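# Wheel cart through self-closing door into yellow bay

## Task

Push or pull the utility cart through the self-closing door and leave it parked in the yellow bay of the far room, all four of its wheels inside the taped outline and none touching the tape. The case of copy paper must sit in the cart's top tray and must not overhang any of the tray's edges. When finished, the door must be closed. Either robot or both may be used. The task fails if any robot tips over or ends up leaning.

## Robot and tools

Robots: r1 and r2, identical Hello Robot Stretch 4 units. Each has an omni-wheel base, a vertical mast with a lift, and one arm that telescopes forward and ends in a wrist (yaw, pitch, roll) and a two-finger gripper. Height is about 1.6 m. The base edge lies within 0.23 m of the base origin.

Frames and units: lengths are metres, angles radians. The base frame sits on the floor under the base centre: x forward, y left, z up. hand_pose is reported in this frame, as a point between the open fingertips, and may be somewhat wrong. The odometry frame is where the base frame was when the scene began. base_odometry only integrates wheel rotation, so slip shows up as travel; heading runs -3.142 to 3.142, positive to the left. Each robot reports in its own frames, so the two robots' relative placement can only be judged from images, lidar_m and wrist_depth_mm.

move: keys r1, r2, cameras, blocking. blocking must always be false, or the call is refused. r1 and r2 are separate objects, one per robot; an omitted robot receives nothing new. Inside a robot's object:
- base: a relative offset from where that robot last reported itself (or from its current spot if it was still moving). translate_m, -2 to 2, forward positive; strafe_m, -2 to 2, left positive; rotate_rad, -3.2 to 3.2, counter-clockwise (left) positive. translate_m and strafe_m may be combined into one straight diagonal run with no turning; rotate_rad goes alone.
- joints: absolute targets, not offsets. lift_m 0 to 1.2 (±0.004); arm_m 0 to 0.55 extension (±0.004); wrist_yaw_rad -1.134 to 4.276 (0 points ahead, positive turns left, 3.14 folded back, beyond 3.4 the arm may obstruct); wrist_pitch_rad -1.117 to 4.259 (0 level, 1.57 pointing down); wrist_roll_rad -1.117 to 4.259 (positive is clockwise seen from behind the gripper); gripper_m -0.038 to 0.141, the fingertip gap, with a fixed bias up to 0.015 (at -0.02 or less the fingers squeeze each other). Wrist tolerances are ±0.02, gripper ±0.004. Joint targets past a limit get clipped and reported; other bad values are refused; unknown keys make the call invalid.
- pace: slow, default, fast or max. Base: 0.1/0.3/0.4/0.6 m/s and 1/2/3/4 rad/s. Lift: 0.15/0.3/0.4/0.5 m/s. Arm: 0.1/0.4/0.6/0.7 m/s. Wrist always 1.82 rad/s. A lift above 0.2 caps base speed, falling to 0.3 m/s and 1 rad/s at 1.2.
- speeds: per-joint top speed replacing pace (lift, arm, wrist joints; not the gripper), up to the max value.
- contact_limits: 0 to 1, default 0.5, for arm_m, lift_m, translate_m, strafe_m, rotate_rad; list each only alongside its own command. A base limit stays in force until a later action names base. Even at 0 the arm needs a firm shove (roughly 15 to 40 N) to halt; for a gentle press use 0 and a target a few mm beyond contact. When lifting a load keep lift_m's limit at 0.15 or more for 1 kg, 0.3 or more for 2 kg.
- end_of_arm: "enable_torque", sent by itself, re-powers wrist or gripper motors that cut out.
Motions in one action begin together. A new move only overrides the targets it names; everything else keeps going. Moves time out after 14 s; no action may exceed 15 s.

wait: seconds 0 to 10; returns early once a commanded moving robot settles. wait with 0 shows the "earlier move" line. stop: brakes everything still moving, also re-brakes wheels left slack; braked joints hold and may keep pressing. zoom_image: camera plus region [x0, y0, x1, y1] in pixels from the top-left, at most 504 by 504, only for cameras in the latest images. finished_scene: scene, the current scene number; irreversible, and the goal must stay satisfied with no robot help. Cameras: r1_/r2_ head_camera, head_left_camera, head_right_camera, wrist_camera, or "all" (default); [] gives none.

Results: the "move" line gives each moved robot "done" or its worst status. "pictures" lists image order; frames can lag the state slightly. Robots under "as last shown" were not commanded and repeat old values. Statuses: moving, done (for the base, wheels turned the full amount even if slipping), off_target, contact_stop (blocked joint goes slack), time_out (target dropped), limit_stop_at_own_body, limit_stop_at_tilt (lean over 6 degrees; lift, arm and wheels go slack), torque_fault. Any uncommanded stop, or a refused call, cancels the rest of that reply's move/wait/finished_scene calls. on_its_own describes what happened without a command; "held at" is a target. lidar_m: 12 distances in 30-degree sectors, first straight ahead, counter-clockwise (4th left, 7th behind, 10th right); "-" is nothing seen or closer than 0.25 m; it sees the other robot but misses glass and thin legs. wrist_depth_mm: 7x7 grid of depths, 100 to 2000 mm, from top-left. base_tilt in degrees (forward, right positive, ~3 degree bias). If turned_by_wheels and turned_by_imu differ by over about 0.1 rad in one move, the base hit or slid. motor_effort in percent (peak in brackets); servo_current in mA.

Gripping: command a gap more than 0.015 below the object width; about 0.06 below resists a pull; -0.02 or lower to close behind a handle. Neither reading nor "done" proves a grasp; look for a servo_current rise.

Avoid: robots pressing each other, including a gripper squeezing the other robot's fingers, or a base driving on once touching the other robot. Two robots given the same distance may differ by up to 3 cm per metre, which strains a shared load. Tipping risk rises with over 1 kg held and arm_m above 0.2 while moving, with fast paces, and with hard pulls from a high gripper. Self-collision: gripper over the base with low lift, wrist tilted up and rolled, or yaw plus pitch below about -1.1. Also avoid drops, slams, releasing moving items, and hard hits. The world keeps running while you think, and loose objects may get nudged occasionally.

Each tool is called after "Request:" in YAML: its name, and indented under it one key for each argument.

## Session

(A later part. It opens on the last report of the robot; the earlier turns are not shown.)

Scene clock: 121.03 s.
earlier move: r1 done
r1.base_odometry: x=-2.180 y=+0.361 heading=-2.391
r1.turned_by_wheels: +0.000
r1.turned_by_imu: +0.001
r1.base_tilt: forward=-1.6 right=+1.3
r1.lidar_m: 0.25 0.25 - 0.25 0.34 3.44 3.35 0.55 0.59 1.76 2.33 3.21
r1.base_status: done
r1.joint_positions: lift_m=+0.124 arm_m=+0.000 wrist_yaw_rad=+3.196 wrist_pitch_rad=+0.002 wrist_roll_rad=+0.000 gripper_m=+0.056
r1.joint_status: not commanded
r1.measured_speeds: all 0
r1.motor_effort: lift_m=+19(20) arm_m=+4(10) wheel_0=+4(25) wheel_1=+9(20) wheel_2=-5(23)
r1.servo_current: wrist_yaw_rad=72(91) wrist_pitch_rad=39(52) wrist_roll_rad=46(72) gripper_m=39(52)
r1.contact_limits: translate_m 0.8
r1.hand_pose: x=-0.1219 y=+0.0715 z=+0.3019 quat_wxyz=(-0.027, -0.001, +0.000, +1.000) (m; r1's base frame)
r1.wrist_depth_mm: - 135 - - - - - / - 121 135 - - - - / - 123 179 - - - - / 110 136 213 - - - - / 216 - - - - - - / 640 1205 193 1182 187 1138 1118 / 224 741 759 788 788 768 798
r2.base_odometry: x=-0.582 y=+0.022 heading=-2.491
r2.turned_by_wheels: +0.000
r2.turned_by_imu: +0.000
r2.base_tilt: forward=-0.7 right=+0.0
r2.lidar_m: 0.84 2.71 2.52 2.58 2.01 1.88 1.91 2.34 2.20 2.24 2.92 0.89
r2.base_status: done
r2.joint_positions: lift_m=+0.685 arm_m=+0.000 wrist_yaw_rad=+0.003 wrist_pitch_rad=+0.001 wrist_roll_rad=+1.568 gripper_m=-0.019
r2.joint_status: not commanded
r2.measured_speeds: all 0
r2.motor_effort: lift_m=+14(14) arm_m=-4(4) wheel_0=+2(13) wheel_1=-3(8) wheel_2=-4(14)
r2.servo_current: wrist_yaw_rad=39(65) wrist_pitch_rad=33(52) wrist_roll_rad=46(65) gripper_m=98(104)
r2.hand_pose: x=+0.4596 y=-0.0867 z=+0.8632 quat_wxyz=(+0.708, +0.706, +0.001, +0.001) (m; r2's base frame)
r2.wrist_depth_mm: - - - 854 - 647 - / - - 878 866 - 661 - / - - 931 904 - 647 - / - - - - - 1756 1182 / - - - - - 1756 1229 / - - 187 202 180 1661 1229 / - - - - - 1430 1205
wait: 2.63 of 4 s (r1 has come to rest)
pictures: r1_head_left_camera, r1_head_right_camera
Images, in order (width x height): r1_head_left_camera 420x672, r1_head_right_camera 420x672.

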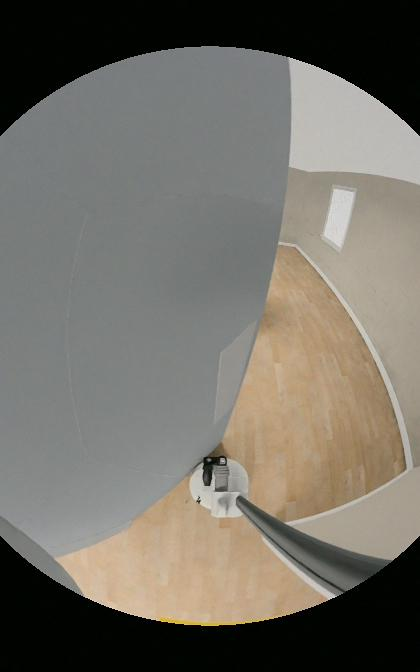

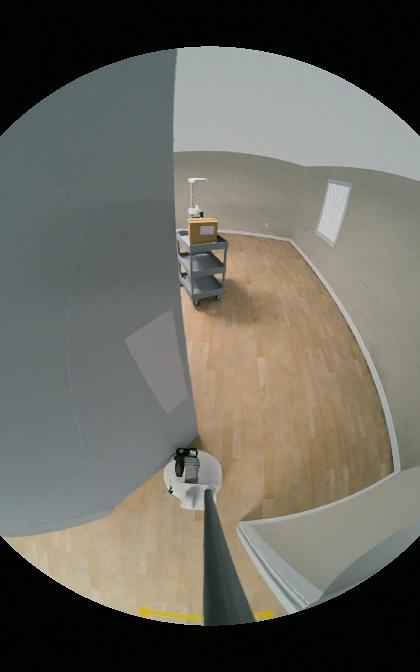

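Request:
move:
  r1: {"base":{"translate_m":0.22},"contact_limits":{"translate_m":0.8}}
  r2: {"base":{"translate_m":0.15,"strafe_m":-0.08}}
  blocking: false
  cameras: []

Request:
wait:
  seconds: 1.6
  cameras: []

Request:
wait:
  seconds: 0.6
  cameras: []

Request:
move:
  r1: {"base":{"strafe_m":0.32},"contact_limits":{"strafe_m":0.8}}
  r2: {"base":{"translate_m":0.35}}
  blocking: false
  cameras: []

Request:
wait:
  seconds: 2.2
  cameras: ["r2_head_camera"]

Request:
wait:
  seconds: 1
  cameras: ["r1_head_left_camera","r1_head_right_camera","r2_head_camera"]

Scene clock: 130.93 s.
move: r1 moving; r2 moving
r1.base_odometry: x=-2.203 y=+0.339 heading=-2.391
r1.turned_by_wheels: +0.001
r1.turned_by_imu: +0.001
r1.base_tilt: forward=-1.6 right=+1.3
r1.lidar_m: 0.26 0.25 - 0.25 0.31 3.46 3.42 0.55 0.64 1.89 2.33 3.18
r1.base_status: translate_m moving
r1.joint_positions: lift_m=+0.124 arm_m=+0.000 wrist_yaw_rad=+3.196 wrist_pitch_rad=+0.002 wrist_roll_rad=+0.000 gripper_m=+0.056
r1.joint_status: not commanded
r1.measured_speeds: translate_m=+0.122 strafe_m=+0.002 rotate_rad=-0.004 lift_m=+0.000 arm_m=+0.000 wrist_yaw_rad=+0.000 wrist_pitch_rad=+0.000 wrist_roll_rad=+0.000
r1.motor_effort: lift_m=+19(19) arm_m=+4(4) wheel_0=+9(10) wheel_1=+13(17) wheel_2=-13(14)
r1.servo_current: wrist_yaw_rad=52(59) wrist_pitch_rad=33(46) wrist_roll_rad=52(59) gripper_m=46(52)
r1.contact_limits: translate_m 0.8
r1.hand_pose: x=-0.1219 y=+0.0715 z=+0.3019 quat_wxyz=(-0.027, -0.001, +0.000, +1.000) (m; r1's base frame)
r1.wrist_depth_mm: - 135 - - - - - / - 120 142 - - - - / - 125 177 - - - - / 111 135 211 - - - - / 216 - - - - - - / 621 1205 193 1205 187 1160 1098 / 621 750 741 788 788 759 798
r2.base_odometry: x=-0.617 y=+0.017 heading=-2.491
r2.turned_by_wheels: +0.000
r2.turned_by_imu: +0.001
r2.base_tilt: forward=-0.7 right=+0.1
r2.lidar_m: 0.82 2.74 2.51 2.61 2.06 1.91 1.96 2.34 2.19 2.23 2.93 0.84
r2.base_status: translate_m moving; strafe_m moving
r2.joint_positions: lift_m=+0.685 arm_m=+0.000 wrist_yaw_rad=+0.003 wrist_pitch_rad=+0.001 wrist_roll_rad=+1.568 gripper_m=-0.019
r2.joint_status: not commanded
r2.measured_speeds: translate_m=+0.122 strafe_m=-0.064 rotate_rad=-0.001 lift_m=+0.000 arm_m=+0.000 wrist_yaw_rad=+0.000 wrist_pitch_rad=+0.000 wrist_roll_rad=+0.000
r2.motor_effort: lift_m=+14(14) arm_m=-4(4) wheel_0=+9(12) wheel_1=+6(6) wheel_2=-11(13)
r2.servo_current: wrist_yaw_rad=46(59) wrist_pitch_rad=46(46) wrist_roll_rad=39(65) gripper_m=91(104)
r2.hand_pose: x=+0.4596 y=-0.0867 z=+0.8632 quat_wxyz=(+0.708, +0.706, +0.001, +0.001) (m; r2's base frame)
r2.wrist_depth_mm: - - - 615 - 621 - / - - 854 627 - 634 - / - - 878 627 - - - / - - - - - 1756 1205 / - - - - - 1756 1205 / - - 187 202 181 1618 1205 / - - - - - 1430 1205
pictures: none
No camera images: "cameras" was empty.

Scene clock: 132.27 s.
earlier move: r1 moving; r2 done
r1.base_odometry: x=-2.340 y=+0.211 heading=-2.391
r1.turned_by_wheels: +0.000
r1.turned_by_imu: -0.001
r1.base_tilt: forward=-1.6 right=+1.3
r1.lidar_m: 1.70 0.25 3.36 0.25 0.28 0.87 3.64 0.70 0.93 2.22 2.33 3.22
r1.base_status: translate_m moving
r1.joint_positions: lift_m=+0.124 arm_m=+0.000 wrist_yaw_rad=+3.196 wrist_pitch_rad=+0.002 wrist_roll_rad=+0.000 gripper_m=+0.056
r1.joint_status: not commanded
r1.measured_speeds: translate_m=+0.013 strafe_m=+0.000 rotate_rad=-0.001 lift_m=+0.000 arm_m=+0.000 wrist_yaw_rad=+0.000 wrist_pitch_rad=+0.000 wrist_roll_rad=+0.000
r1.motor_effort: lift_m=+19(20) arm_m=+4(5) wheel_0=+2(10) wheel_1=+8(17) wheel_2=-2(15)
r1.servo_current: wrist_yaw_rad=59(65) wrist_pitch_rad=46(52) wrist_roll_rad=59(65) gripper_m=39(52)
r1.contact_limits: translate_m 0.8
r1.hand_pose: x=-0.1219 y=+0.0715 z=+0.3019 quat_wxyz=(-0.027, -0.001, +0.000, +1.000) (m; r1's base frame)
r1.wrist_depth_mm: - 135 - - - - - / - 121 135 - - - - / - 124 187 - - - - / 110 135 213 - - - - / 137 1708 - - - - 1756 / 215 1042 193 1205 187 1138 1008 / 222 759 750 798 788 759 809
r2.base_odometry: x=-0.750 y=-0.005 heading=-2.491
r2.turned_by_wheels: +0.000
r2.turned_by_imu: +0.000
r2.base_tilt: forward=-0.7 right=+0.0
r2.lidar_m: 0.69 2.73 2.50 2.58 2.20 2.05 2.08 2.36 2.19 2.22 2.93 0.72
r2.base_status: done
r2.joint_positions: lift_m=+0.685 arm_m=+0.000 wrist_yaw_rad=+0.003 wrist_pitch_rad=+0.001 wrist_roll_rad=+1.568 gripper_m=-0.019
r2.joint_status: not commanded
r2.measured_speeds: all 0
r2.motor_effort: lift_m=+14(14) arm_m=-4(4) wheel_0=+3(12) wheel_1=+3(6) wheel_2=-4(14)
r2.servo_current: wrist_yaw_rad=39(65) wrist_pitch_rad=33(52) wrist_roll_rad=46(65) gripper_m=98(104)
r2.hand_pose: x=+0.4596 y=-0.0867 z=+0.8632 quat_wxyz=(+0.708, +0.706, +0.001, +0.001) (m; r2's base frame)
r2.wrist_depth_mm: - - - 508 - 831 504 / - - 723 512 1098 - 512 / - - 741 508 - - 508 / - - - 508 517 521 512 / - - - - - 1756 1205 / - - 187 202 180 1618 1205 / - - - - - 1397 1205
wait: 1.33 of 1.6 s (r2 has come to rest)
pictures: none
No camera images: "cameras" was empty.

Scene clock: 132.60 s.
earlier move: r1 done
r1.base_odometry: x=-2.340 y=+0.211 heading=-2.391
r1.turned_by_wheels: +0.000
r1.turned_by_imu: +0.000
r1.base_tilt: forward=-1.6 right=+1.3
r1.lidar_m: 1.71 0.25 3.36 0.25 0.30 0.85 3.63 0.70 0.92 2.23 2.32 3.22
r1.base_status: done
r1.joint_positions: lift_m=+0.124 arm_m=+0.000 wrist_yaw_rad=+3.196 wrist_pitch_rad=+0.002 wrist_roll_rad=+0.000 gripper_m=+0.056
r1.joint_status: not commanded
r1.measured_speeds: all 0
r1.motor_effort: lift_m=+19(20) arm_m=+4(5) wheel_0=+2(10) wheel_1=+6(17) wheel_2=-2(15)
r1.servo_current: wrist_yaw_rad=46(65) wrist_pitch_rad=46(52) wrist_roll_rad=59(65) gripper_m=39(52)
r1.contact_limits: translate_m 0.8
r1.hand_pose: x=-0.1219 y=+0.0715 z=+0.3019 quat_wxyz=(-0.027, -0.001, +0.000, +1.000) (m; r1's base frame)
r1.wrist_depth_mm: - 135 - - - - - / - 120 135 - - - - / - 124 187 - - - - / 110 135 213 - - - - / 137 1708 - - - - 1808 / 215 1008 194 1205 187 1118 1042 / 221 741 759 798 788 768 798
r2.base_odometry: x=-0.750 y=-0.005 heading=-2.491
r2.turned_by_wheels: +0.000
r2.turned_by_imu: +0.000
r2.base_tilt: forward=-0.6 right=+0.1
r2.lidar_m: 0.68 2.75 2.51 2.60 2.18 2.06 2.10 2.33 2.18 2.25 2.90 0.70
r2.base_status: done
r2.joint_positions: lift_m=+0.685 arm_m=+0.000 wrist_yaw_rad=+0.003 wrist_pitch_rad=+0.001 wrist_roll_rad=+1.568 gripper_m=-0.019
r2.joint_status: not commanded
r2.measured_speeds: all 0
r2.motor_effort: lift_m=+14(14) arm_m=-4(4) wheel_0=+3(12) wheel_1=+3(6) wheel_2=-4(14)
r2.servo_current: wrist_yaw_rad=46(65) wrist_pitch_rad=46(52) wrist_roll_rad=52(65) gripper_m=98(104)
r2.hand_pose: x=+0.4596 y=-0.0867 z=+0.8632 quat_wxyz=(+0.708, +0.706, +0.001, +0.001) (m; r2's base frame)
r2.wrist_depth_mm: - - - 508 - 842 508 / - - 715 512 1098 - 504 / - - 750 517 - - 508 / - - - 512 517 521 508 / - - - - - 1756 1205 / - - 187 202 180 1618 1205 / - - - - - 1464 1182
wait: 0.33 of 0.6 s (r1 has come to rest)
pictures: none
No camera images: "cameras" was empty.

Scene clock: 133.10 s.
move: r1 moving; r2 moving
r1.base_odometry: x=-2.316 y=+0.185 heading=-2.391
r1.turned_by_wheels: +0.000
r1.turned_by_imu: +0.000
r1.base_tilt: forward=-1.6 right=+1.3
r1.lidar_m: 1.66 0.25 - 0.25 0.25 0.77 3.62 0.73 0.93 2.26 2.37 3.29
r1.base_status: strafe_m moving
r1.joint_positions: lift_m=+0.124 arm_m=+0.000 wrist_yaw_rad=+3.196 wrist_pitch_rad=+0.002 wrist_roll_rad=+0.000 gripper_m=+0.056
r1.joint_status: not commanded
r1.measured_speeds: translate_m=-0.001 strafe_m=+0.141 rotate_rad=+0.008 lift_m=+0.000 arm_m=+0.000 wrist_yaw_rad=+0.000 wrist_pitch_rad=+0.000 wrist_roll_rad=+0.000
r1.motor_effort: lift_m=+19(20) arm_m=+4(4) wheel_0=-16(19) wheel_1=+14(15) wheel_2=-4(4)
r1.servo_current: wrist_yaw_rad=46(52) wrist_pitch_rad=46(52) wrist_roll_rad=39(59) gripper_m=39(46)
r1.contact_limits: strafe_m 0.8
r1.hand_pose: x=-0.1219 y=+0.0715 z=+0.3019 quat_wxyz=(-0.027, -0.001, +0.000, +1.000) (m; r1's base frame)
r1.wrist_depth_mm: - 135 - - - - - / - 122 135 - - - - / - 124 160 - - - - / 110 135 208 - - - - / 213 1983 - - - - 1756 / 224 1098 193 1205 187 1160 1025 / 220 759 750 798 778 759 768
r2.base_odometry: x=-0.775 y=-0.024 heading=-2.491
r2.turned_by_wheels: +0.000
r2.turned_by_imu: +0.000
r2.base_tilt: forward=-0.7 right=+0.1
r2.lidar_m: 0.67 2.72 2.50 2.58 2.21 2.08 2.11 2.35 2.18 2.26 2.93 0.68
r2.base_status: translate_m moving
r2.joint_positions: lift_m=+0.685 arm_m=+0.000 wrist_yaw_rad=+0.003 wrist_pitch_rad=+0.001 wrist_roll_rad=+1.568 gripper_m=-0.019
r2.joint_status: not commanded
r2.measured_speeds: translate_m=+0.122 strafe_m=+0.000 rotate_rad=-0.001 lift_m=+0.000 arm_m=+0.000 wrist_yaw_rad=+0.000 wrist_pitch_rad=+0.000 wrist_roll_rad=+0.000
r2.motor_effort: lift_m=+14(14) arm_m=-4(4) wheel_0=+7(10) wheel_1=+8(8) wheel_2=-12(14)
r2.servo_current: wrist_yaw_rad=39(52) wrist_pitch_rad=39(46) wrist_roll_rad=52(52) gripper_m=91(104)
r2.hand_pose: x=+0.4596 y=-0.0867 z=+0.8632 quat_wxyz=(+0.708, +0.706, +0.001, +0.001) (m; r2's base frame)
r2.wrist_depth_mm: - - - 477 - - 480 / - - 699 477 - - 480 / - - 723 480 - - 484 / - - - 741 488 492 484 / - - - - - 1756 1205 / - - 187 201 181 1661 1205 / - - - - - 1430 1229
pictures: none
No camera images: "cameras" was empty.

Scene clock: 135.00 s.
earlier move: r1 done; r2 moving
r1.base_odometry: x=-2.122 y=-0.023 heading=-2.391
r1.turned_by_wheels: +0.000
r1.turned_by_imu: +0.001
r1.base_tilt: forward=-1.6 right=+1.3
r1.lidar_m: 1.64 0.25 0.25 - 0.25 0.33 3.64 0.94 0.92 2.54 2.64 1.77
r1.base_status: done
r1.joint_positions: lift_m=+0.124 arm_m=+0.000 wrist_yaw_rad=+3.196 wrist_pitch_rad=+0.002 wrist_roll_rad=+0.000 gripper_m=+0.056
r1.joint_status: not commanded
r1.measured_speeds: all 0
r1.motor_effort: lift_m=+19(20) arm_m=+4(4) wheel_0=-5(19) wheel_1=+3(18) wheel_2=+0(4)
r1.servo_current: wrist_yaw_rad=46(72) wrist_pitch_rad=39(52) wrist_roll_rad=33(72) gripper_m=39(52)
r1.contact_limits: strafe_m 0.8
r1.hand_pose: x=-0.1219 y=+0.0715 z=+0.3019 quat_wxyz=(-0.027, -0.001, +0.000, +1.000) (m; r1's base frame)
r1.wrist_depth_mm: - 135 - - - 355 220 / - 120 135 - - 359 225 / - 124 187 - - 359 227 / 110 135 213 - - 366 229 / 216 - - - - 370 229 / 1008 1205 193 1182 187 370 230 / 741 759 759 788 778 270 229
r2.base_odometry: x=-1.028 y=-0.217 heading=-2.491
r2.turned_by_wheels: +0.000
r2.turned_by_imu: +0.035
r2.base_tilt: forward=-0.6 right=+0.0
r2.lidar_m: 0.52 2.53 2.39 2.44 2.49 2.35 2.43 2.48 2.35 2.43 0.53 0.47
r2.base_status: translate_m moving
r2.joint_positions: lift_m=+0.685 arm_m=+0.000 wrist_yaw_rad=+0.001 wrist_pitch_rad=+0.001 wrist_roll_rad=+1.568 gripper_m=-0.019
r2.joint_status: not commanded
r2.measured_speeds: all 0
r2.motor_effort: lift_m=+15(15) arm_m=+8(9) wheel_0=+3(15) wheel_1=+4(14) wheel_2=-4(14)
r2.servo_current: wrist_yaw_rad=46(59) wrist_pitch_rad=39(46) wrist_roll_rad=52(65) gripper_m=59(104)
r2.hand_pose: x=+0.4591 y=-0.0872 z=+0.8632 quat_wxyz=(+0.708, +0.706, +0.001, +0.000) (m; r2's base frame)
r2.wrist_depth_mm: - 455 445 195 249 798 - / - - 477 206 259 842 - / - - 517 215 271 866 - / - - - 279 285 1863 - / - - - 233 300 1499 455 / - - 187 201 181 1397 1205 / - - - - - 1618 1205
wait: 1.90 of 2.2 s (r1 has come to rest)
pictures: r2_head_camera
Images, in order (width x height): r2_head_camera 420x560.

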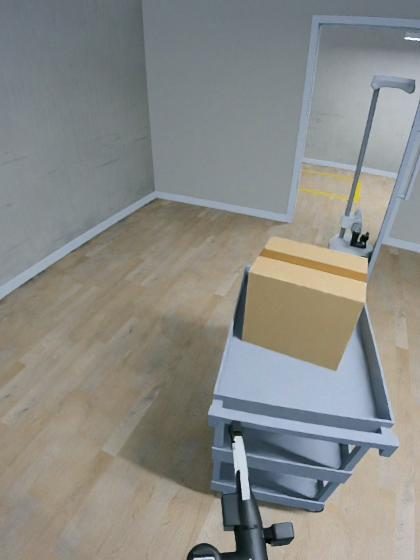

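Scene clock: 135.27 s.
earlier move: r2 done
r1.base_odometry: x=-2.122 y=-0.023 heading=-2.391
r1.turned_by_wheels: +0.000
r1.turned_by_imu: +0.000
r1.base_tilt: forward=-1.6 right=+1.3
r1.lidar_m: 1.63 0.25 0.25 - 0.25 0.35 3.62 0.92 0.89 2.53 2.66 1.78
r1.base_status: done
r1.joint_positions: lift_m=+0.124 arm_m=+0.000 wrist_yaw_rad=+3.196 wrist_pitch_rad=+0.002 wrist_roll_rad=+0.000 gripper_m=+0.056
r1.joint_status: not commanded
r1.measured_speeds: all 0
r1.motor_effort: lift_m=+19(20) arm_m=+4(4) wheel_0=-5(19) wheel_1=+3(18) wheel_2=+0(4)
r1.servo_current: wrist_yaw_rad=46(72) wrist_pitch_rad=39(52) wrist_roll_rad=39(72) gripper_m=39(52)
r1.contact_limits: strafe_m 0.8
r1.hand_pose: x=-0.1219 y=+0.0715 z=+0.3019 quat_wxyz=(-0.027, -0.001, +0.000, +1.000) (m; r1's base frame)
r1.wrist_depth_mm: - 135 - - - 353 220 / - 121 135 - - 362 224 / - 124 187 - - 366 226 / 110 135 213 - - 364 229 / 216 - - - - 370 229 / 991 1205 193 1160 188 373 229 / 750 750 759 798 778 271 229
r2.base_odometry: x=-1.028 y=-0.217 heading=-2.491
r2.turned_by_wheels: +0.000
r2.turned_by_imu: +0.000
r2.base_tilt: forward=-0.7 right=+0.1
r2.lidar_m: 0.53 2.52 2.36 2.45 2.49 2.35 2.41 2.48 2.35 2.39 0.55 0.47
r2.base_status: done
r2.joint_positions: lift_m=+0.685 arm_m=+0.000 wrist_yaw_rad=+0.001 wrist_pitch_rad=+0.001 wrist_roll_rad=+1.568 gripper_m=-0.019
r2.joint_status: not commanded
r2.measured_speeds: all 0
r2.motor_effort: lift_m=+15(15) arm_m=+8(9) wheel_0=+2(15) wheel_1=+4(14) wheel_2=-3(14)
r2.servo_current: wrist_yaw_rad=46(59) wrist_pitch_rad=39(46) wrist_roll_rad=52(65) gripper_m=59(104)
r2.hand_pose: x=+0.4591 y=-0.0872 z=+0.8632 quat_wxyz=(+0.708, +0.706, +0.001, +0.000) (m; r2's base frame)
r2.wrist_depth_mm: - 455 445 195 248 778 - / - - 477 204 259 831 - / - - 517 216 273 866 - / - - - 282 287 1863 - / - - - 232 301 1537 452 / - - 187 202 181 1430 1205 / - - - - - 1618 1205
wait: 0.27 of 1 s (r2 has come to rest)
pictures: r1_head_left_camera, r1_head_right_camera, r2_head_camera
Images, in order (width x height): r1_head_left_camera 420x672, r1_head_right_camera 420x672, r2_head_camera 420x560.

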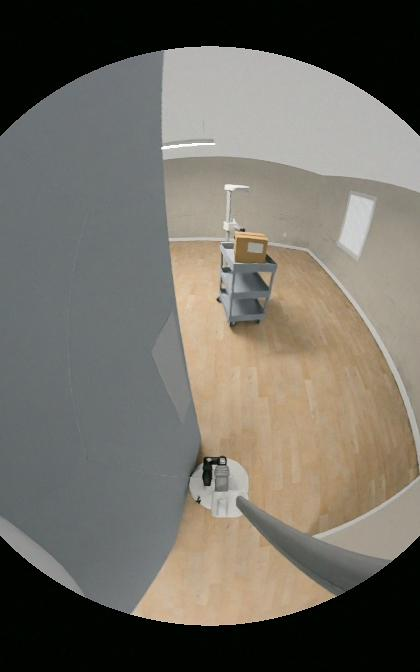

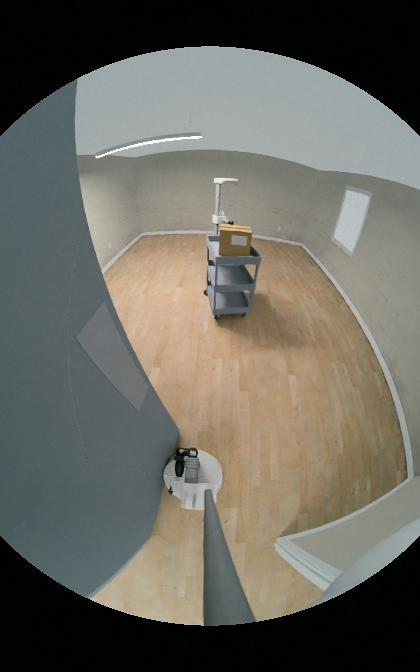

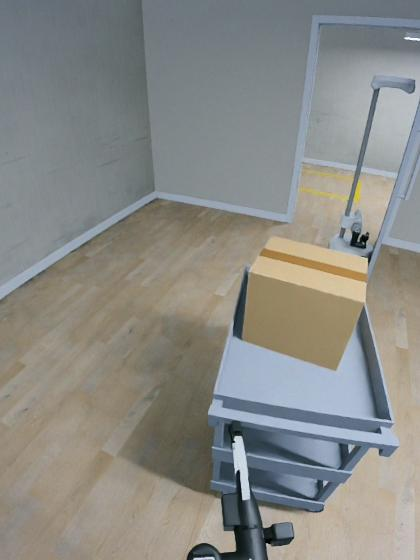

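Request:
move:
  r1: {"base":{"strafe_m":0.18},"contact_limits":{"strafe_m":0.8}}
  r2: {"base":{"translate_m":0.18}}
  blocking: false
  cameras: []

Request:
wait:
  seconds: 1.5
  cameras: []

Request:
wait:
  seconds: 1
  cameras: ["r1_head_left_camera","r2_head_camera"]

Scene clock: 151.87 s.
move: r1 moving; r2 moving
r1.base_odometry: x=-2.098 y=-0.049 heading=-2.391
r1.turned_by_wheels: +0.000
r1.turned_by_imu: -0.001
r1.base_tilt: forward=-1.6 right=+1.3
r1.lidar_m: 1.63 0.25 0.25 - 0.25 0.32 3.62 0.98 0.93 2.58 2.69 1.74
r1.base_status: strafe_m moving
r1.joint_positions: lift_m=+0.124 arm_m=+0.000 wrist_yaw_rad=+3.196 wrist_pitch_rad=+0.002 wrist_roll_rad=+0.000 gripper_m=+0.056
r1.joint_status: not commanded
r1.measured_speeds: translate_m=-0.001 strafe_m=+0.141 rotate_rad=+0.008 lift_m=+0.000 arm_m=+0.000 wrist_yaw_rad=+0.000 wrist_pitch_rad=+0.000 wrist_roll_rad=+0.000
r1.motor_effort: lift_m=+19(19) arm_m=+4(4) wheel_0=-22(22) wheel_1=+15(16) wheel_2=+1(1)
r1.servo_current: wrist_yaw_rad=33(65) wrist_pitch_rad=39(52) wrist_roll_rad=59(59) gripper_m=46(46)
r1.contact_limits: strafe_m 0.8
r1.hand_pose: x=-0.1219 y=+0.0715 z=+0.3019 quat_wxyz=(-0.027, -0.001, +0.000, +1.000) (m; r1's base frame)
r1.wrist_depth_mm: - 135 - - - 345 206 / - 119 142 - - 315 209 / - 124 162 - - 320 211 / 111 135 210 - - 325 212 / 215 - - - 1808 327 213 / 1008 1182 193 1182 187 327 213 / 759 750 750 798 732 268 212
r2.base_odometry: x=-1.053 y=-0.236 heading=-2.490
r2.turned_by_wheels: +0.001
r2.turned_by_imu: +0.001
r2.base_tilt: forward=-0.7 right=+0.0
r2.lidar_m: 0.51 2.52 2.38 2.44 2.50 2.37 2.45 2.49 2.35 2.45 0.50 0.44
r2.base_status: translate_m moving
r2.joint_positions: lift_m=+0.685 arm_m=+0.000 wrist_yaw_rad=+0.003 wrist_pitch_rad=+0.001 wrist_roll_rad=+1.568 gripper_m=-0.019
r2.joint_status: not commanded
r2.measured_speeds: translate_m=+0.122 strafe_m=-0.001 rotate_rad=-0.001 lift_m=+0.000 arm_m=+0.000 wrist_yaw_rad=+0.020 wrist_pitch_rad=+0.000 wrist_roll_rad=+0.000
r2.motor_effort: lift_m=+15(15) arm_m=+8(8) wheel_0=+13(14) wheel_1=+10(10) wheel_2=-13(17)
r2.servo_current: wrist_yaw_rad=46(59) wrist_pitch_rad=39(46) wrist_roll_rad=52(52) gripper_m=59(65)
r2.hand_pose: x=+0.4593 y=-0.0865 z=+0.8632 quat_wxyz=(+0.708, +0.706, +0.001, +0.001) (m; r2's base frame)
r2.wrist_depth_mm: - 445 433 183 236 788 - / - - 473 192 248 831 - / - - 512 206 260 - - / - - - 270 276 1863 508 / - - - 229 297 1499 442 / - - 189 198 181 1430 1118 / - - - - - 1661 1205
pictures: none
No camera images: "cameras" was empty.

Scene clock: 153.23 s.
earlier move: r1 done; r2 moving
r1.base_odometry: x=-2.000 y=-0.155 heading=-2.391
r1.turned_by_wheels: +0.001
r1.turned_by_imu: +0.001
r1.base_tilt: forward=-1.6 right=+1.3
r1.lidar_m: 1.57 0.33 0.25 - 0.25 0.25 0.55 3.73 1.06 2.65 2.85 1.59
r1.base_status: done
r1.joint_positions: lift_m=+0.124 arm_m=+0.000 wrist_yaw_rad=+3.196 wrist_pitch_rad=+0.002 wrist_roll_rad=+0.000 gripper_m=+0.056
r1.joint_status: not commanded
r1.measured_speeds: all 0
r1.motor_effort: lift_m=+19(19) arm_m=+4(4) wheel_0=-3(24) wheel_1=+4(17) wheel_2=+2(2)
r1.servo_current: wrist_yaw_rad=39(78) wrist_pitch_rad=46(52) wrist_roll_rad=39(65) gripper_m=33(46)
r1.contact_limits: strafe_m 0.8
r1.hand_pose: x=-0.1219 y=+0.0715 z=+0.3019 quat_wxyz=(-0.027, -0.001, +0.000, +1.000) (m; r1's base frame)
r1.wrist_depth_mm: - 135 - - 377 237 173 / - 121 135 - 382 228 174 / - 124 186 - 387 243 175 / 110 135 213 - 392 230 177 / 216 - - - 394 233 177 / 1008 1182 195 1182 190 231 178 / 741 750 759 153 362 206 177
r2.base_odometry: x=-1.171 y=-0.326 heading=-2.491
r2.turned_by_wheels: -0.001
r2.turned_by_imu: +0.001
r2.base_tilt: forward=-0.7 right=+0.0
r2.lidar_m: 0.50 2.46 2.30 2.36 2.64 2.51 2.61 2.57 2.43 2.51 0.40 0.40
r2.base_status: translate_m moving
r2.joint_positions: lift_m=+0.685 arm_m=+0.000 wrist_yaw_rad=+0.003 wrist_pitch_rad=+0.001 wrist_roll_rad=+1.568 gripper_m=-0.019
r2.joint_status: not commanded
r2.measured_speeds: all 0
r2.motor_effort: lift_m=+14(15) arm_m=+8(8) wheel_0=+5(22) wheel_1=+3(11) wheel_2=-2(17)
r2.servo_current: wrist_yaw_rad=33(65) wrist_pitch_rad=46(46) wrist_roll_rad=39(59) gripper_m=59(65)
r2.hand_pose: x=+0.4593 y=-0.0866 z=+0.8632 quat_wxyz=(+0.708, +0.706, +0.001, +0.001) (m; r2's base frame)
r2.wrist_depth_mm: - 421 410 154 208 - - / - - 469 170 229 - - / - - 549 194 255 - - / - - - 273 296 1863 530 / - - - 240 340 1756 473 / - - 187 201 181 397 1138 / - - - - - 1618 1205
wait: 1.37 of 1.5 s (r1 has come to rest)
pictures: none
No camera images: "cameras" was empty.

Scene clock: 153.37 s.
earlier move: r2 done
r1.base_odometry: x=-2.000 y=-0.155 heading=-2.391
r1.turned_by_wheels: +0.000
r1.turned_by_imu: +0.000
r1.base_tilt: forward=-1.6 right=+1.3
r1.lidar_m: 1.59 0.32 0.25 - 0.25 0.25 0.56 3.75 1.06 2.63 2.84 1.59
r1.base_status: done
r1.joint_positions: lift_m=+0.124 arm_m=+0.000 wrist_yaw_rad=+3.196 wrist_pitch_rad=+0.002 wrist_roll_rad=+0.000 gripper_m=+0.056
r1.joint_status: not commanded
r1.measured_speeds: all 0
r1.motor_effort: lift_m=+19(19) arm_m=+4(4) wheel_0=-3(24) wheel_1=+4(17) wheel_2=+2(2)
r1.servo_current: wrist_yaw_rad=46(78) wrist_pitch_rad=39(52) wrist_roll_rad=52(65) gripper_m=39(46)
r1.contact_limits: strafe_m 0.8
r1.hand_pose: x=-0.1219 y=+0.0715 z=+0.3019 quat_wxyz=(-0.027, -0.001, +0.000, +1.000) (m; r1's base frame)
r1.wrist_depth_mm: - 135 - - 377 238 174 / - 121 135 - 384 227 175 / - 124 187 - 387 243 176 / 110 135 213 - 389 232 177 / 216 - - - 394 232 177 / 991 1229 193 1205 191 232 177 / 750 759 750 153 362 206 177
r2.base_odometry: x=-1.171 y=-0.326 heading=-2.491
r2.turned_by_wheels: +0.000
r2.turned_by_imu: +0.000
r2.base_tilt: forward=-0.7 right=+0.1
r2.lidar_m: 0.51 2.46 2.28 2.36 2.66 2.52 2.59 2.57 2.42 2.50 0.42 0.39
r2.base_status: done
r2.joint_positions: lift_m=+0.685 arm_m=+0.000 wrist_yaw_rad=+0.003 wrist_pitch_rad=+0.001 wrist_roll_rad=+1.568 gripper_m=-0.019
r2.joint_status: not commanded
r2.measured_speeds: all 0
r2.motor_effort: lift_m=+14(15) arm_m=+7(8) wheel_0=+2(22) wheel_1=+2(11) wheel_2=-2(17)
r2.servo_current: wrist_yaw_rad=46(65) wrist_pitch_rad=46(46) wrist_roll_rad=39(59) gripper_m=59(65)
r2.hand_pose: x=+0.4593 y=-0.0866 z=+0.8632 quat_wxyz=(+0.708, +0.706, +0.001, +0.001) (m; r2's base frame)
r2.wrist_depth_mm: - 418 410 154 208 - - / - - 469 170 229 - - / - - 544 194 255 - - / - - - 273 296 1863 525 / - - - 239 340 1756 477 / - - 186 201 181 397 1138 / - - - - - 1618 1182
wait: 0.13 of 1 s (r2 has come to rest)
pictures: r1_head_left_camera, r2_head_camera
Images, in order (width x height): r1_head_left_camera 420x672, r2_head_camera 420x560.

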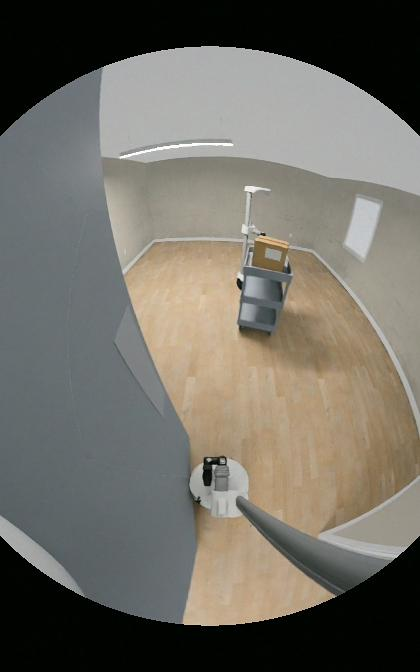

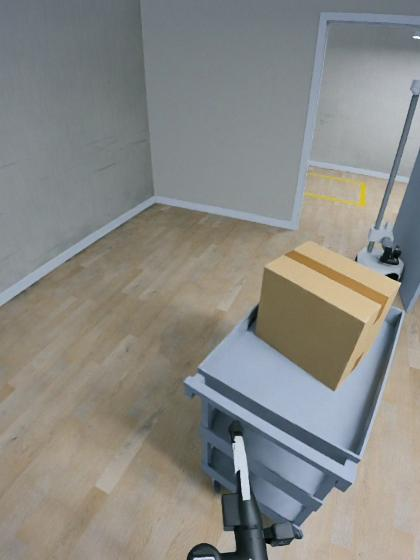

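Request:
move:
  r2: {"base":{"translate_m":-0.15}}
  blocking: false
  cameras: []

Request:
wait:
  seconds: 2
  cameras: []

Request:
move:
  r2: {"base":{"rotate_rad":-0.41}}
  blocking: false
  cameras: []

Request:
wait:
  seconds: 2
  cameras: []

Request:
move:
  r2: {"base":{"strafe_m":0.09}}
  blocking: false
  cameras: []

Request:
wait:
  seconds: 2
  cameras: ["r2_head_camera"]

Scene clock: 167.83 s.
move: r2 moving
r1: as last shown
r1.lidar_m: 1.56 0.31 0.25 - 0.25 0.25 0.55 3.75 1.07 2.64 2.83 1.56
r1.motor_effort: lift_m=+19(19) arm_m=+4(4) wheel_0=-3(3) wheel_1=+4(4) wheel_2=+2(2)
r1.servo_current: wrist_yaw_rad=33(65) wrist_pitch_rad=46(46) wrist_roll_rad=72(72) gripper_m=46(52)
r1.contact_limits: strafe_m 0.8
r1.wrist_depth_mm: - 135 - - 379 238 174 / - 121 135 - 382 228 175 / - 124 187 - 389 242 175 / 110 135 213 - 389 231 177 / 216 - - - 394 230 177 / 991 1182 193 1160 191 232 177 / 759 759 750 153 364 206 178
r2.base_odometry: x=-1.146 y=-0.307 heading=-2.491
r2.turned_by_wheels: +0.000
r2.turned_by_imu: +0.000
r2.base_tilt: forward=-0.6 right=+0.1
r2.lidar_m: 0.50 2.44 2.31 2.34 2.60 2.48 2.59 2.56 2.40 2.50 2.53 0.44
r2.base_status: translate_m moving
r2.joint_positions: lift_m=+0.685 arm_m=+0.000 wrist_yaw_rad=+0.003 wrist_pitch_rad=+0.001 wrist_roll_rad=+1.568 gripper_m=-0.019
r2.joint_status: not commanded
r2.measured_speeds: translate_m=-0.120 strafe_m=+0.001 rotate_rad=+0.002 lift_m=+0.000 arm_m=+0.000 wrist_yaw_rad=+0.000 wrist_pitch_rad=+0.000 wrist_roll_rad=+0.000
r2.motor_effort: lift_m=+15(15) arm_m=+7(8) wheel_0=-8(8) wheel_1=-9(9) wheel_2=+11(12)
r2.servo_current: wrist_yaw_rad=59(59) wrist_pitch_rad=39(46) wrist_roll_rad=46(52) gripper_m=65(72)
r2.hand_pose: x=+0.4593 y=-0.0866 z=+0.8632 quat_wxyz=(+0.708, +0.706, +0.001, +0.001) (m; r2's base frame)
r2.wrist_depth_mm: - 442 430 174 227 778 - / - - 488 191 252 - - / - - 569 219 281 - - / - - - 309 322 1921 - / - - - 340 427 1661 480 / - - 186 201 181 427 1118 / - - - - - 1661 1205
pictures: none
No camera images: "cameras" was empty.

Scene clock: 169.17 s.
earlier move: r2 done
r1.base_odometry: x=-2.000 y=-0.155 heading=-2.391
r1.turned_by_wheels: +0.000
r1.turned_by_imu: +0.000
r1.base_tilt: forward=-1.6 right=+1.3
r1.lidar_m: 1.57 0.32 0.25 - 0.25 0.25 0.55 3.75 1.07 2.66 2.86 1.57
r1.base_status: not commanded
r1.joint_positions: lift_m=+0.124 arm_m=+0.000 wrist_yaw_rad=+3.196 wrist_pitch_rad=+0.002 wrist_roll_rad=+0.000 gripper_m=+0.056
r1.joint_status: not commanded
r1.measured_speeds: all 0
r1.motor_effort: lift_m=+19(19) arm_m=+4(4) wheel_0=-3(4) wheel_1=+4(4) wheel_2=+2(2)
r1.servo_current: wrist_yaw_rad=65(72) wrist_pitch_rad=39(52) wrist_roll_rad=52(72) gripper_m=33(52)
r1.contact_limits: strafe_m 0.8
r1.hand_pose: x=-0.1219 y=+0.0715 z=+0.3019 quat_wxyz=(-0.027, -0.001, +0.000, +1.000) (m; r1's base frame)
r1.wrist_depth_mm: - 134 - - 377 237 174 / - 121 135 - 384 228 175 / - 124 187 - 389 242 176 / 110 135 214 - 389 231 177 / 216 - - - 394 231 178 / 1025 1205 193 1160 191 232 178 / 750 750 750 153 362 205 177
r2.base_odometry: x=-1.052 y=-0.235 heading=-2.491
r2.turned_by_wheels: +0.000
r2.turned_by_imu: +0.000
r2.base_tilt: forward=-0.7 right=+0.1
r2.lidar_m: 0.62 2.52 2.37 2.42 2.53 2.37 2.46 2.46 2.35 2.45 3.22 0.53
r2.base_status: done
r2.joint_positions: lift_m=+0.685 arm_m=+0.000 wrist_yaw_rad=+0.003 wrist_pitch_rad=+0.001 wrist_roll_rad=+1.568 gripper_m=-0.019
r2.joint_status: not commanded
r2.measured_speeds: all 0
r2.motor_effort: lift_m=+15(15) arm_m=+7(8) wheel_0=-4(9) wheel_1=-3(9) wheel_2=+2(12)
r2.servo_current: wrist_yaw_rad=33(59) wrist_pitch_rad=46(46) wrist_roll_rad=52(52) gripper_m=59(72)
r2.hand_pose: x=+0.4593 y=-0.0866 z=+0.8632 quat_wxyz=(+0.708, +0.706, +0.001, +0.001) (m; r2's base frame)
r2.wrist_depth_mm: - - 504 312 324 - - / - - 580 342 355 - - / - - 676 382 - - - / - - - 439 - - 442 / - - - 500 544 1661 512 / - - 186 201 180 1618 1205 / - - - - - 1661 1182
wait: 1.33 of 2 s (r2 has come to rest)
pictures: none
No camera images: "cameras" was empty.

Scene clock: 169.67 s.
move: r2 moving
r1: as last shown
r1.lidar_m: 1.56 0.31 0.25 - 0.25 0.25 0.57 3.75 1.04 2.66 2.84 1.60
r1.servo_current: wrist_yaw_rad=39(65) wrist_pitch_rad=39(46) wrist_roll_rad=59(65) gripper_m=39(46)
r1.contact_limits: strafe_m 0.8
r1.wrist_depth_mm: - 134 - - 375 237 173 / - 121 135 - 382 228 174 / - 124 187 - 389 243 175 / 110 135 213 - 389 231 176 / 215 - - - 394 232 177 / 991 1205 194 1160 190 233 177 / 759 750 741 153 362 206 177
r2.base_odometry: x=-1.052 y=-0.235 heading=-2.739
r2.turned_by_wheels: -0.247
r2.turned_by_imu: -0.240
r2.base_tilt: forward=-0.6 right=+0.1
r2.lidar_m: 0.56 0.70 2.39 2.35 2.73 2.38 2.39 2.71 2.38 2.37 2.73 0.55
r2.base_status: rotate_rad moving
r2.joint_positions: lift_m=+0.685 arm_m=+0.000 wrist_yaw_rad=+0.003 wrist_pitch_rad=+0.001 wrist_roll_rad=+1.568 gripper_m=-0.019
r2.joint_status: not commanded
r2.measured_speeds: translate_m=-0.001 strafe_m=-0.001 rotate_rad=-0.864 lift_m=+0.000 arm_m=+0.000 wrist_yaw_rad=+0.000 wrist_pitch_rad=+0.000 wrist_roll_rad=+0.000
r2.motor_effort: lift_m=+14(15) arm_m=+7(8) wheel_0=+3(10) wheel_1=+7(11) wheel_2=+8(10)
r2.servo_current: wrist_yaw_rad=46(52) wrist_pitch_rad=39(46) wrist_roll_rad=52(59) gripper_m=65(65)
r2.hand_pose: x=+0.4593 y=-0.0866 z=+0.8632 quat_wxyz=(+0.708, +0.706, +0.001, +0.001) (m; r2's base frame)
r2.wrist_depth_mm: - - - - - 1576 1118 / - - 683 345 336 338 336 / - - 564 347 362 - - / - - 621 373 394 - - / - - 732 338 - - - / - - 186 201 179 - 459 / - - - - - 530 508
pictures: none
No camera images: "cameras" was empty.

Scene clock: 170.37 s.
earlier move: r2 done
r1.base_odometry: x=-2.000 y=-0.155 heading=-2.391
r1.turned_by_wheels: +0.000
r1.turned_by_imu: +0.000
r1.base_tilt: forward=-1.6 right=+1.3
r1.lidar_m: 1.58 0.31 0.25 - 0.25 0.26 0.55 3.74 1.03 2.64 2.83 1.59
r1.base_status: not commanded
r1.joint_positions: lift_m=+0.124 arm_m=+0.000 wrist_yaw_rad=+3.196 wrist_pitch_rad=+0.002 wrist_roll_rad=+0.000 gripper_m=+0.056
r1.joint_status: not commanded
r1.measured_speeds: all 0
r1.motor_effort: lift_m=+19(20) arm_m=+4(4) wheel_0=-3(4) wheel_1=+4(4) wheel_2=+2(2)
r1.servo_current: wrist_yaw_rad=59(65) wrist_pitch_rad=33(46) wrist_roll_rad=46(65) gripper_m=39(46)
r1.contact_limits: strafe_m 0.8
r1.hand_pose: x=-0.1219 y=+0.0715 z=+0.3019 quat_wxyz=(-0.027, -0.001, +0.000, +1.000) (m; r1's base frame)
r1.wrist_depth_mm: - 135 - - 377 237 173 / - 121 135 - 384 228 174 / - 124 187 - 389 243 175 / 110 136 213 - 392 230 177 / 216 - - - 394 232 177 / 991 1229 194 1182 190 231 178 / 750 759 750 153 362 206 177
r2.base_odometry: x=-1.052 y=-0.235 heading=-2.900
r2.turned_by_wheels: -0.162
r2.turned_by_imu: -0.158
r2.base_tilt: forward=-0.7 right=+0.1
r2.lidar_m: 0.55 0.64 2.44 2.36 2.52 2.45 2.38 2.56 2.40 2.37 2.53 2.52
r2.base_status: done
r2.joint_positions: lift_m=+0.685 arm_m=+0.000 wrist_yaw_rad=+0.003 wrist_pitch_rad=+0.001 wrist_roll_rad=+1.568 gripper_m=-0.019
r2.joint_status: not commanded
r2.measured_speeds: all 0
r2.motor_effort: lift_m=+15(15) arm_m=+7(8) wheel_0=+4(10) wheel_1=+2(11) wheel_2=+5(10)
r2.servo_current: wrist_yaw_rad=59(59) wrist_pitch_rad=46(46) wrist_roll_rad=46(59) gripper_m=59(65)
r2.hand_pose: x=+0.4593 y=-0.0866 z=+0.8632 quat_wxyz=(+0.708, +0.706, +0.001, +0.001) (m; r2's base frame)
r2.wrist_depth_mm: - - - - - 1708 1182 / - - - - - 1708 1182 / - - - - - 1499 1060 / - - 691 424 382 373 389 / - - 597 309 384 - - / - - 186 201 178 - - / - - 715 - - - -
wait: 0.70 of 2 s (r2 has come to rest)
pictures: none
No camera images: "cameras" was empty.

Scene clock: 170.87 s.
move: r2 moving
r1: as last shown
r1.lidar_m: 1.57 0.34 0.25 - 0.25 0.25 0.56 3.76 1.06 2.64 2.82 1.58
r1.servo_current: wrist_yaw_rad=52(72) wrist_pitch_rad=46(46) wrist_roll_rad=59(59) gripper_m=39(46)
r1.contact_limits: strafe_m 0.8
r1.wrist_depth_mm: - 135 - - 377 237 173 / - 121 135 - 384 229 175 / - 124 187 - 389 243 176 / 110 135 213 - 389 231 177 / 216 - - - 394 231 177 / 1008 1205 194 1205 190 231 177 / 750 741 750 153 362 206 177
r2.base_odometry: x=-1.043 y=-0.270 heading=-2.900
r2.turned_by_wheels: +0.000
r2.turned_by_imu: +0.000
r2.base_tilt: forward=-0.7 right=+0.1
r2.lidar_m: 0.52 0.65 2.41 2.31 2.51 2.41 2.37 2.54 2.45 2.39 2.58 0.58
r2.base_status: strafe_m moving
r2.joint_positions: lift_m=+0.685 arm_m=+0.000 wrist_yaw_rad=+0.003 wrist_pitch_rad=+0.001 wrist_roll_rad=+1.568 gripper_m=-0.019
r2.joint_status: not commanded
r2.measured_speeds: translate_m=-0.001 strafe_m=+0.140 rotate_rad=+0.005 lift_m=+0.000 arm_m=+0.000 wrist_yaw_rad=-0.001 wrist_pitch_rad=+0.000 wrist_roll_rad=+0.000
r2.motor_effort: lift_m=+15(15) arm_m=+7(8) wheel_0=-11(11) wheel_1=+11(11) wheel_2=-1(3)
r2.servo_current: wrist_yaw_rad=52(59) wrist_pitch_rad=39(46) wrist_roll_rad=39(52) gripper_m=59(65)
r2.hand_pose: x=+0.4593 y=-0.0867 z=+0.8632 quat_wxyz=(+0.708, +0.706, +0.001, +0.001) (m; r2's base frame)
r2.wrist_depth_mm: - - - - - 1708 1182 / - - - - - 1708 1182 / - - - - - 917 904 / - - 634 347 370 370 - / - - 615 320 392 - - / - - 187 200 179 - - / - - - - - - -
pictures: none
No camera images: "cameras" was empty.

Scene clock: 171.77 s.
earlier move: r2 done
r1.base_odometry: x=-2.000 y=-0.155 heading=-2.391
r1.turned_by_wheels: +0.000
r1.turned_by_imu: +0.000
r1.base_tilt: forward=-1.6 right=+1.3
r1.lidar_m: 1.59 0.31 0.25 - 0.25 0.25 0.53 3.73 1.07 2.63 2.82 1.57
r1.base_status: not commanded
r1.joint_positions: lift_m=+0.124 arm_m=+0.000 wrist_yaw_rad=+3.196 wrist_pitch_rad=+0.002 wrist_roll_rad=+0.000 gripper_m=+0.056
r1.joint_status: not commanded
r1.measured_speeds: all 0
r1.motor_effort: lift_m=+19(20) arm_m=+4(4) wheel_0=-3(4) wheel_1=+4(4) wheel_2=+2(2)
r1.servo_current: wrist_yaw_rad=46(72) wrist_pitch_rad=39(52) wrist_roll_rad=46(65) gripper_m=39(52)
r1.contact_limits: strafe_m 0.8
r1.hand_pose: x=-0.1219 y=+0.0715 z=+0.3019 quat_wxyz=(-0.027, -0.001, +0.000, +1.000) (m; r1's base frame)
r1.wrist_depth_mm: - 135 - - 377 237 174 / - 121 135 - 382 229 175 / - 124 187 - 389 242 176 / 110 135 213 - 392 231 177 / 216 - - - 394 231 178 / 1008 1205 193 1160 191 232 177 / 750 759 759 153 362 206 178
r2.base_odometry: x=-1.030 y=-0.323 heading=-2.900
r2.turned_by_wheels: +0.000
r2.turned_by_imu: +0.000
r2.base_tilt: forward=-0.7 right=+0.0
r2.lidar_m: 0.55 0.66 2.35 2.27 2.43 2.43 2.38 2.54 2.49 2.46 2.61 0.56
r2.base_status: done
r2.joint_positions: lift_m=+0.685 arm_m=+0.000 wrist_yaw_rad=+0.003 wrist_pitch_rad=+0.001 wrist_roll_rad=+1.568 gripper_m=-0.019
r2.joint_status: not commanded
r2.measured_speeds: all 0
r2.motor_effort: lift_m=+14(15) arm_m=+7(8) wheel_0=-1(11) wheel_1=+1(11) wheel_2=+0(3)
r2.servo_current: wrist_yaw_rad=52(65) wrist_pitch_rad=39(46) wrist_roll_rad=59(59) gripper_m=65(65)
r2.hand_pose: x=+0.4593 y=-0.0867 z=+0.8632 quat_wxyz=(+0.708, +0.706, +0.001, +0.001) (m; r2's base frame)
r2.wrist_depth_mm: - - - - - 1708 1182 / - - - - - 1708 1182 / - - 715 314 373 370 - / - - 591 379 392 - - / - - 647 394 1008 - - / - - 187 202 179 - 430 / - - - - - 1708 452
wait: 0.90 of 2 s (r2 has come to rest)
pictures: r2_head_camera
Images, in order (width x height): r2_head_camera 420x560.

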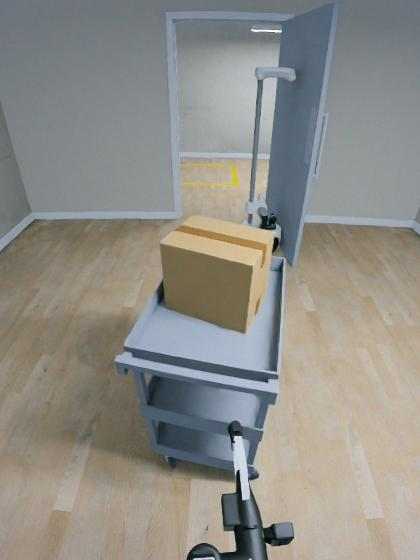

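Request:
move:
  r2: {"base":{"translate_m":0.33}}
  blocking: false
  cameras: []

Request:
wait:
  seconds: 2.5
  cameras: ["r2_head_camera"]

Scene clock: 184.80 s.
move: r2 moving
r1: as last shown
r1.lidar_m: 1.57 0.30 0.25 - 0.25 0.26 0.56 3.75 1.07 2.64 2.84 1.57
r1.motor_effort: lift_m=+19(19) arm_m=+4(4) wheel_0=-3(4) wheel_1=+4(4) wheel_2=+2(2)
r1.servo_current: wrist_yaw_rad=52(65) wrist_pitch_rad=46(46) wrist_roll_rad=46(59) gripper_m=39(46)
r1.contact_limits: strafe_m 0.8
r1.wrist_depth_mm: - 135 - - 377 237 173 / - 121 135 - 384 228 175 / - 124 188 - 387 243 175 / 110 136 214 - 389 231 177 / 216 - - - 392 231 177 / 991 1182 193 1160 191 233 177 / 750 759 759 153 359 206 177
r2.base_odometry: x=-1.061 y=-0.330 heading=-2.900
r2.turned_by_wheels: +0.000
r2.turned_by_imu: +0.001
r2.base_tilt: forward=-0.7 right=+0.1
r2.lidar_m: 0.52 0.61 2.34 2.26 2.42 2.47 2.39 2.58 2.49 2.45 2.63 0.53
r2.base_status: translate_m moving
r2.joint_positions: lift_m=+0.685 arm_m=+0.000 wrist_yaw_rad=+0.003 wrist_pitch_rad=+0.001 wrist_roll_rad=+1.568 gripper_m=-0.019
r2.joint_status: not commanded
r2.measured_speeds: translate_m=+0.123 strafe_m=+0.001 rotate_rad=-0.005 lift_m=+0.000 arm_m=+0.000 wrist_yaw_rad=+0.000 wrist_pitch_rad=+0.000 wrist_roll_rad=+0.000
r2.motor_effort: lift_m=+14(15) arm_m=+7(8) wheel_0=+2(10) wheel_1=+8(9) wheel_2=-12(12)
r2.servo_current: wrist_yaw_rad=52(52) wrist_pitch_rad=39(46) wrist_roll_rad=46(52) gripper_m=65(65)
r2.hand_pose: x=+0.4593 y=-0.0867 z=+0.8632 quat_wxyz=(+0.708, +0.706, +0.001, +0.001) (m; r2's base frame)
r2.wrist_depth_mm: - - - - - 1661 1182 / - - - - - 1576 1182 / - - 683 286 343 343 - / - - 569 353 362 - - / - - 621 307 379 - - / - - 186 202 181 - - / - - - - - 1756 -
pictures: none
No camera images: "cameras" was empty.

Scene clock: 186.90 s.
earlier move: r2 done
r1.base_odometry: x=-2.000 y=-0.155 heading=-2.391
r1.turned_by_wheels: +0.000
r1.turned_by_imu: +0.000
r1.base_tilt: forward=-1.6 right=+1.3
r1.lidar_m: 1.29 0.33 0.25 - 0.25 0.25 0.55 3.73 1.06 2.64 2.85 1.23
r1.base_status: not commanded
r1.joint_positions: lift_m=+0.124 arm_m=+0.000 wrist_yaw_rad=+3.196 wrist_pitch_rad=+0.002 wrist_roll_rad=+0.000 gripper_m=+0.056
r1.joint_status: not commanded
r1.measured_speeds: all 0
r1.motor_effort: lift_m=+19(20) arm_m=+4(4) wheel_0=-3(4) wheel_1=+4(4) wheel_2=+2(2)
r1.servo_current: wrist_yaw_rad=39(72) wrist_pitch_rad=52(52) wrist_roll_rad=46(72) gripper_m=39(52)
r1.contact_limits: strafe_m 0.8
r1.hand_pose: x=-0.1219 y=+0.0715 z=+0.3019 quat_wxyz=(-0.027, -0.001, +0.000, +1.000) (m; r1's base frame)
r1.wrist_depth_mm: - 135 - - 375 237 173 / - 121 135 - 384 228 174 / - 123 187 - 389 243 176 / 110 135 213 - 392 231 176 / 216 - - - 392 231 178 / 991 1205 193 1205 191 231 177 / 759 750 750 154 359 206 177
r2.base_odometry: x=-1.351 y=-0.401 heading=-2.900
r2.turned_by_wheels: +0.000
r2.turned_by_imu: +0.082
r2.base_tilt: forward=-0.7 right=+0.1
r2.lidar_m: 0.52 2.80 2.23 2.24 2.46 2.68 2.70 2.95 2.52 2.50 2.78 0.53
r2.base_status: done
r2.joint_positions: lift_m=+0.685 arm_m=+0.000 wrist_yaw_rad=-0.002 wrist_pitch_rad=+0.001 wrist_roll_rad=+1.568 gripper_m=-0.019
r2.joint_status: not commanded
r2.measured_speeds: all 0
r2.motor_effort: lift_m=+16(16) arm_m=+6(8) wheel_0=+3(16) wheel_1=+4(13) wheel_2=-3(24)
r2.servo_current: wrist_yaw_rad=46(78) wrist_pitch_rad=33(46) wrist_roll_rad=52(59) gripper_m=59(65)
r2.hand_pose: x=+0.4590 y=-0.0879 z=+0.8631 quat_wxyz=(+0.708, +0.706, +0.000, -0.001) (m; r2's base frame)
r2.wrist_depth_mm: - - - 585 - 798 559 / - - 603 445 - - - / - - 554 359 345 343 - / - - 654 324 342 343 - / - - - 304 - - - / - - 186 201 180 - 504 / - - - - - 609 1138
wait: 2.10 of 2.5 s (r2 has come to rest)
pictures: r2_head_camera
Images, in order (width x height): r2_head_camera 420x560.

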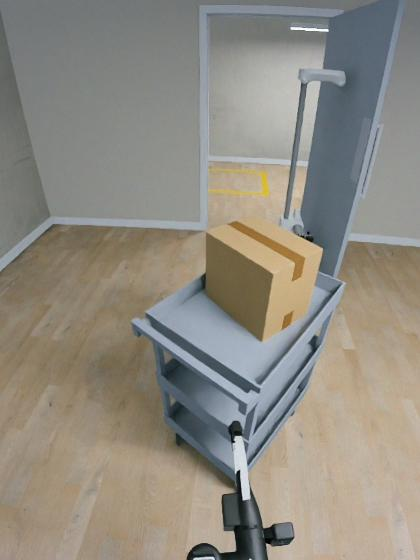

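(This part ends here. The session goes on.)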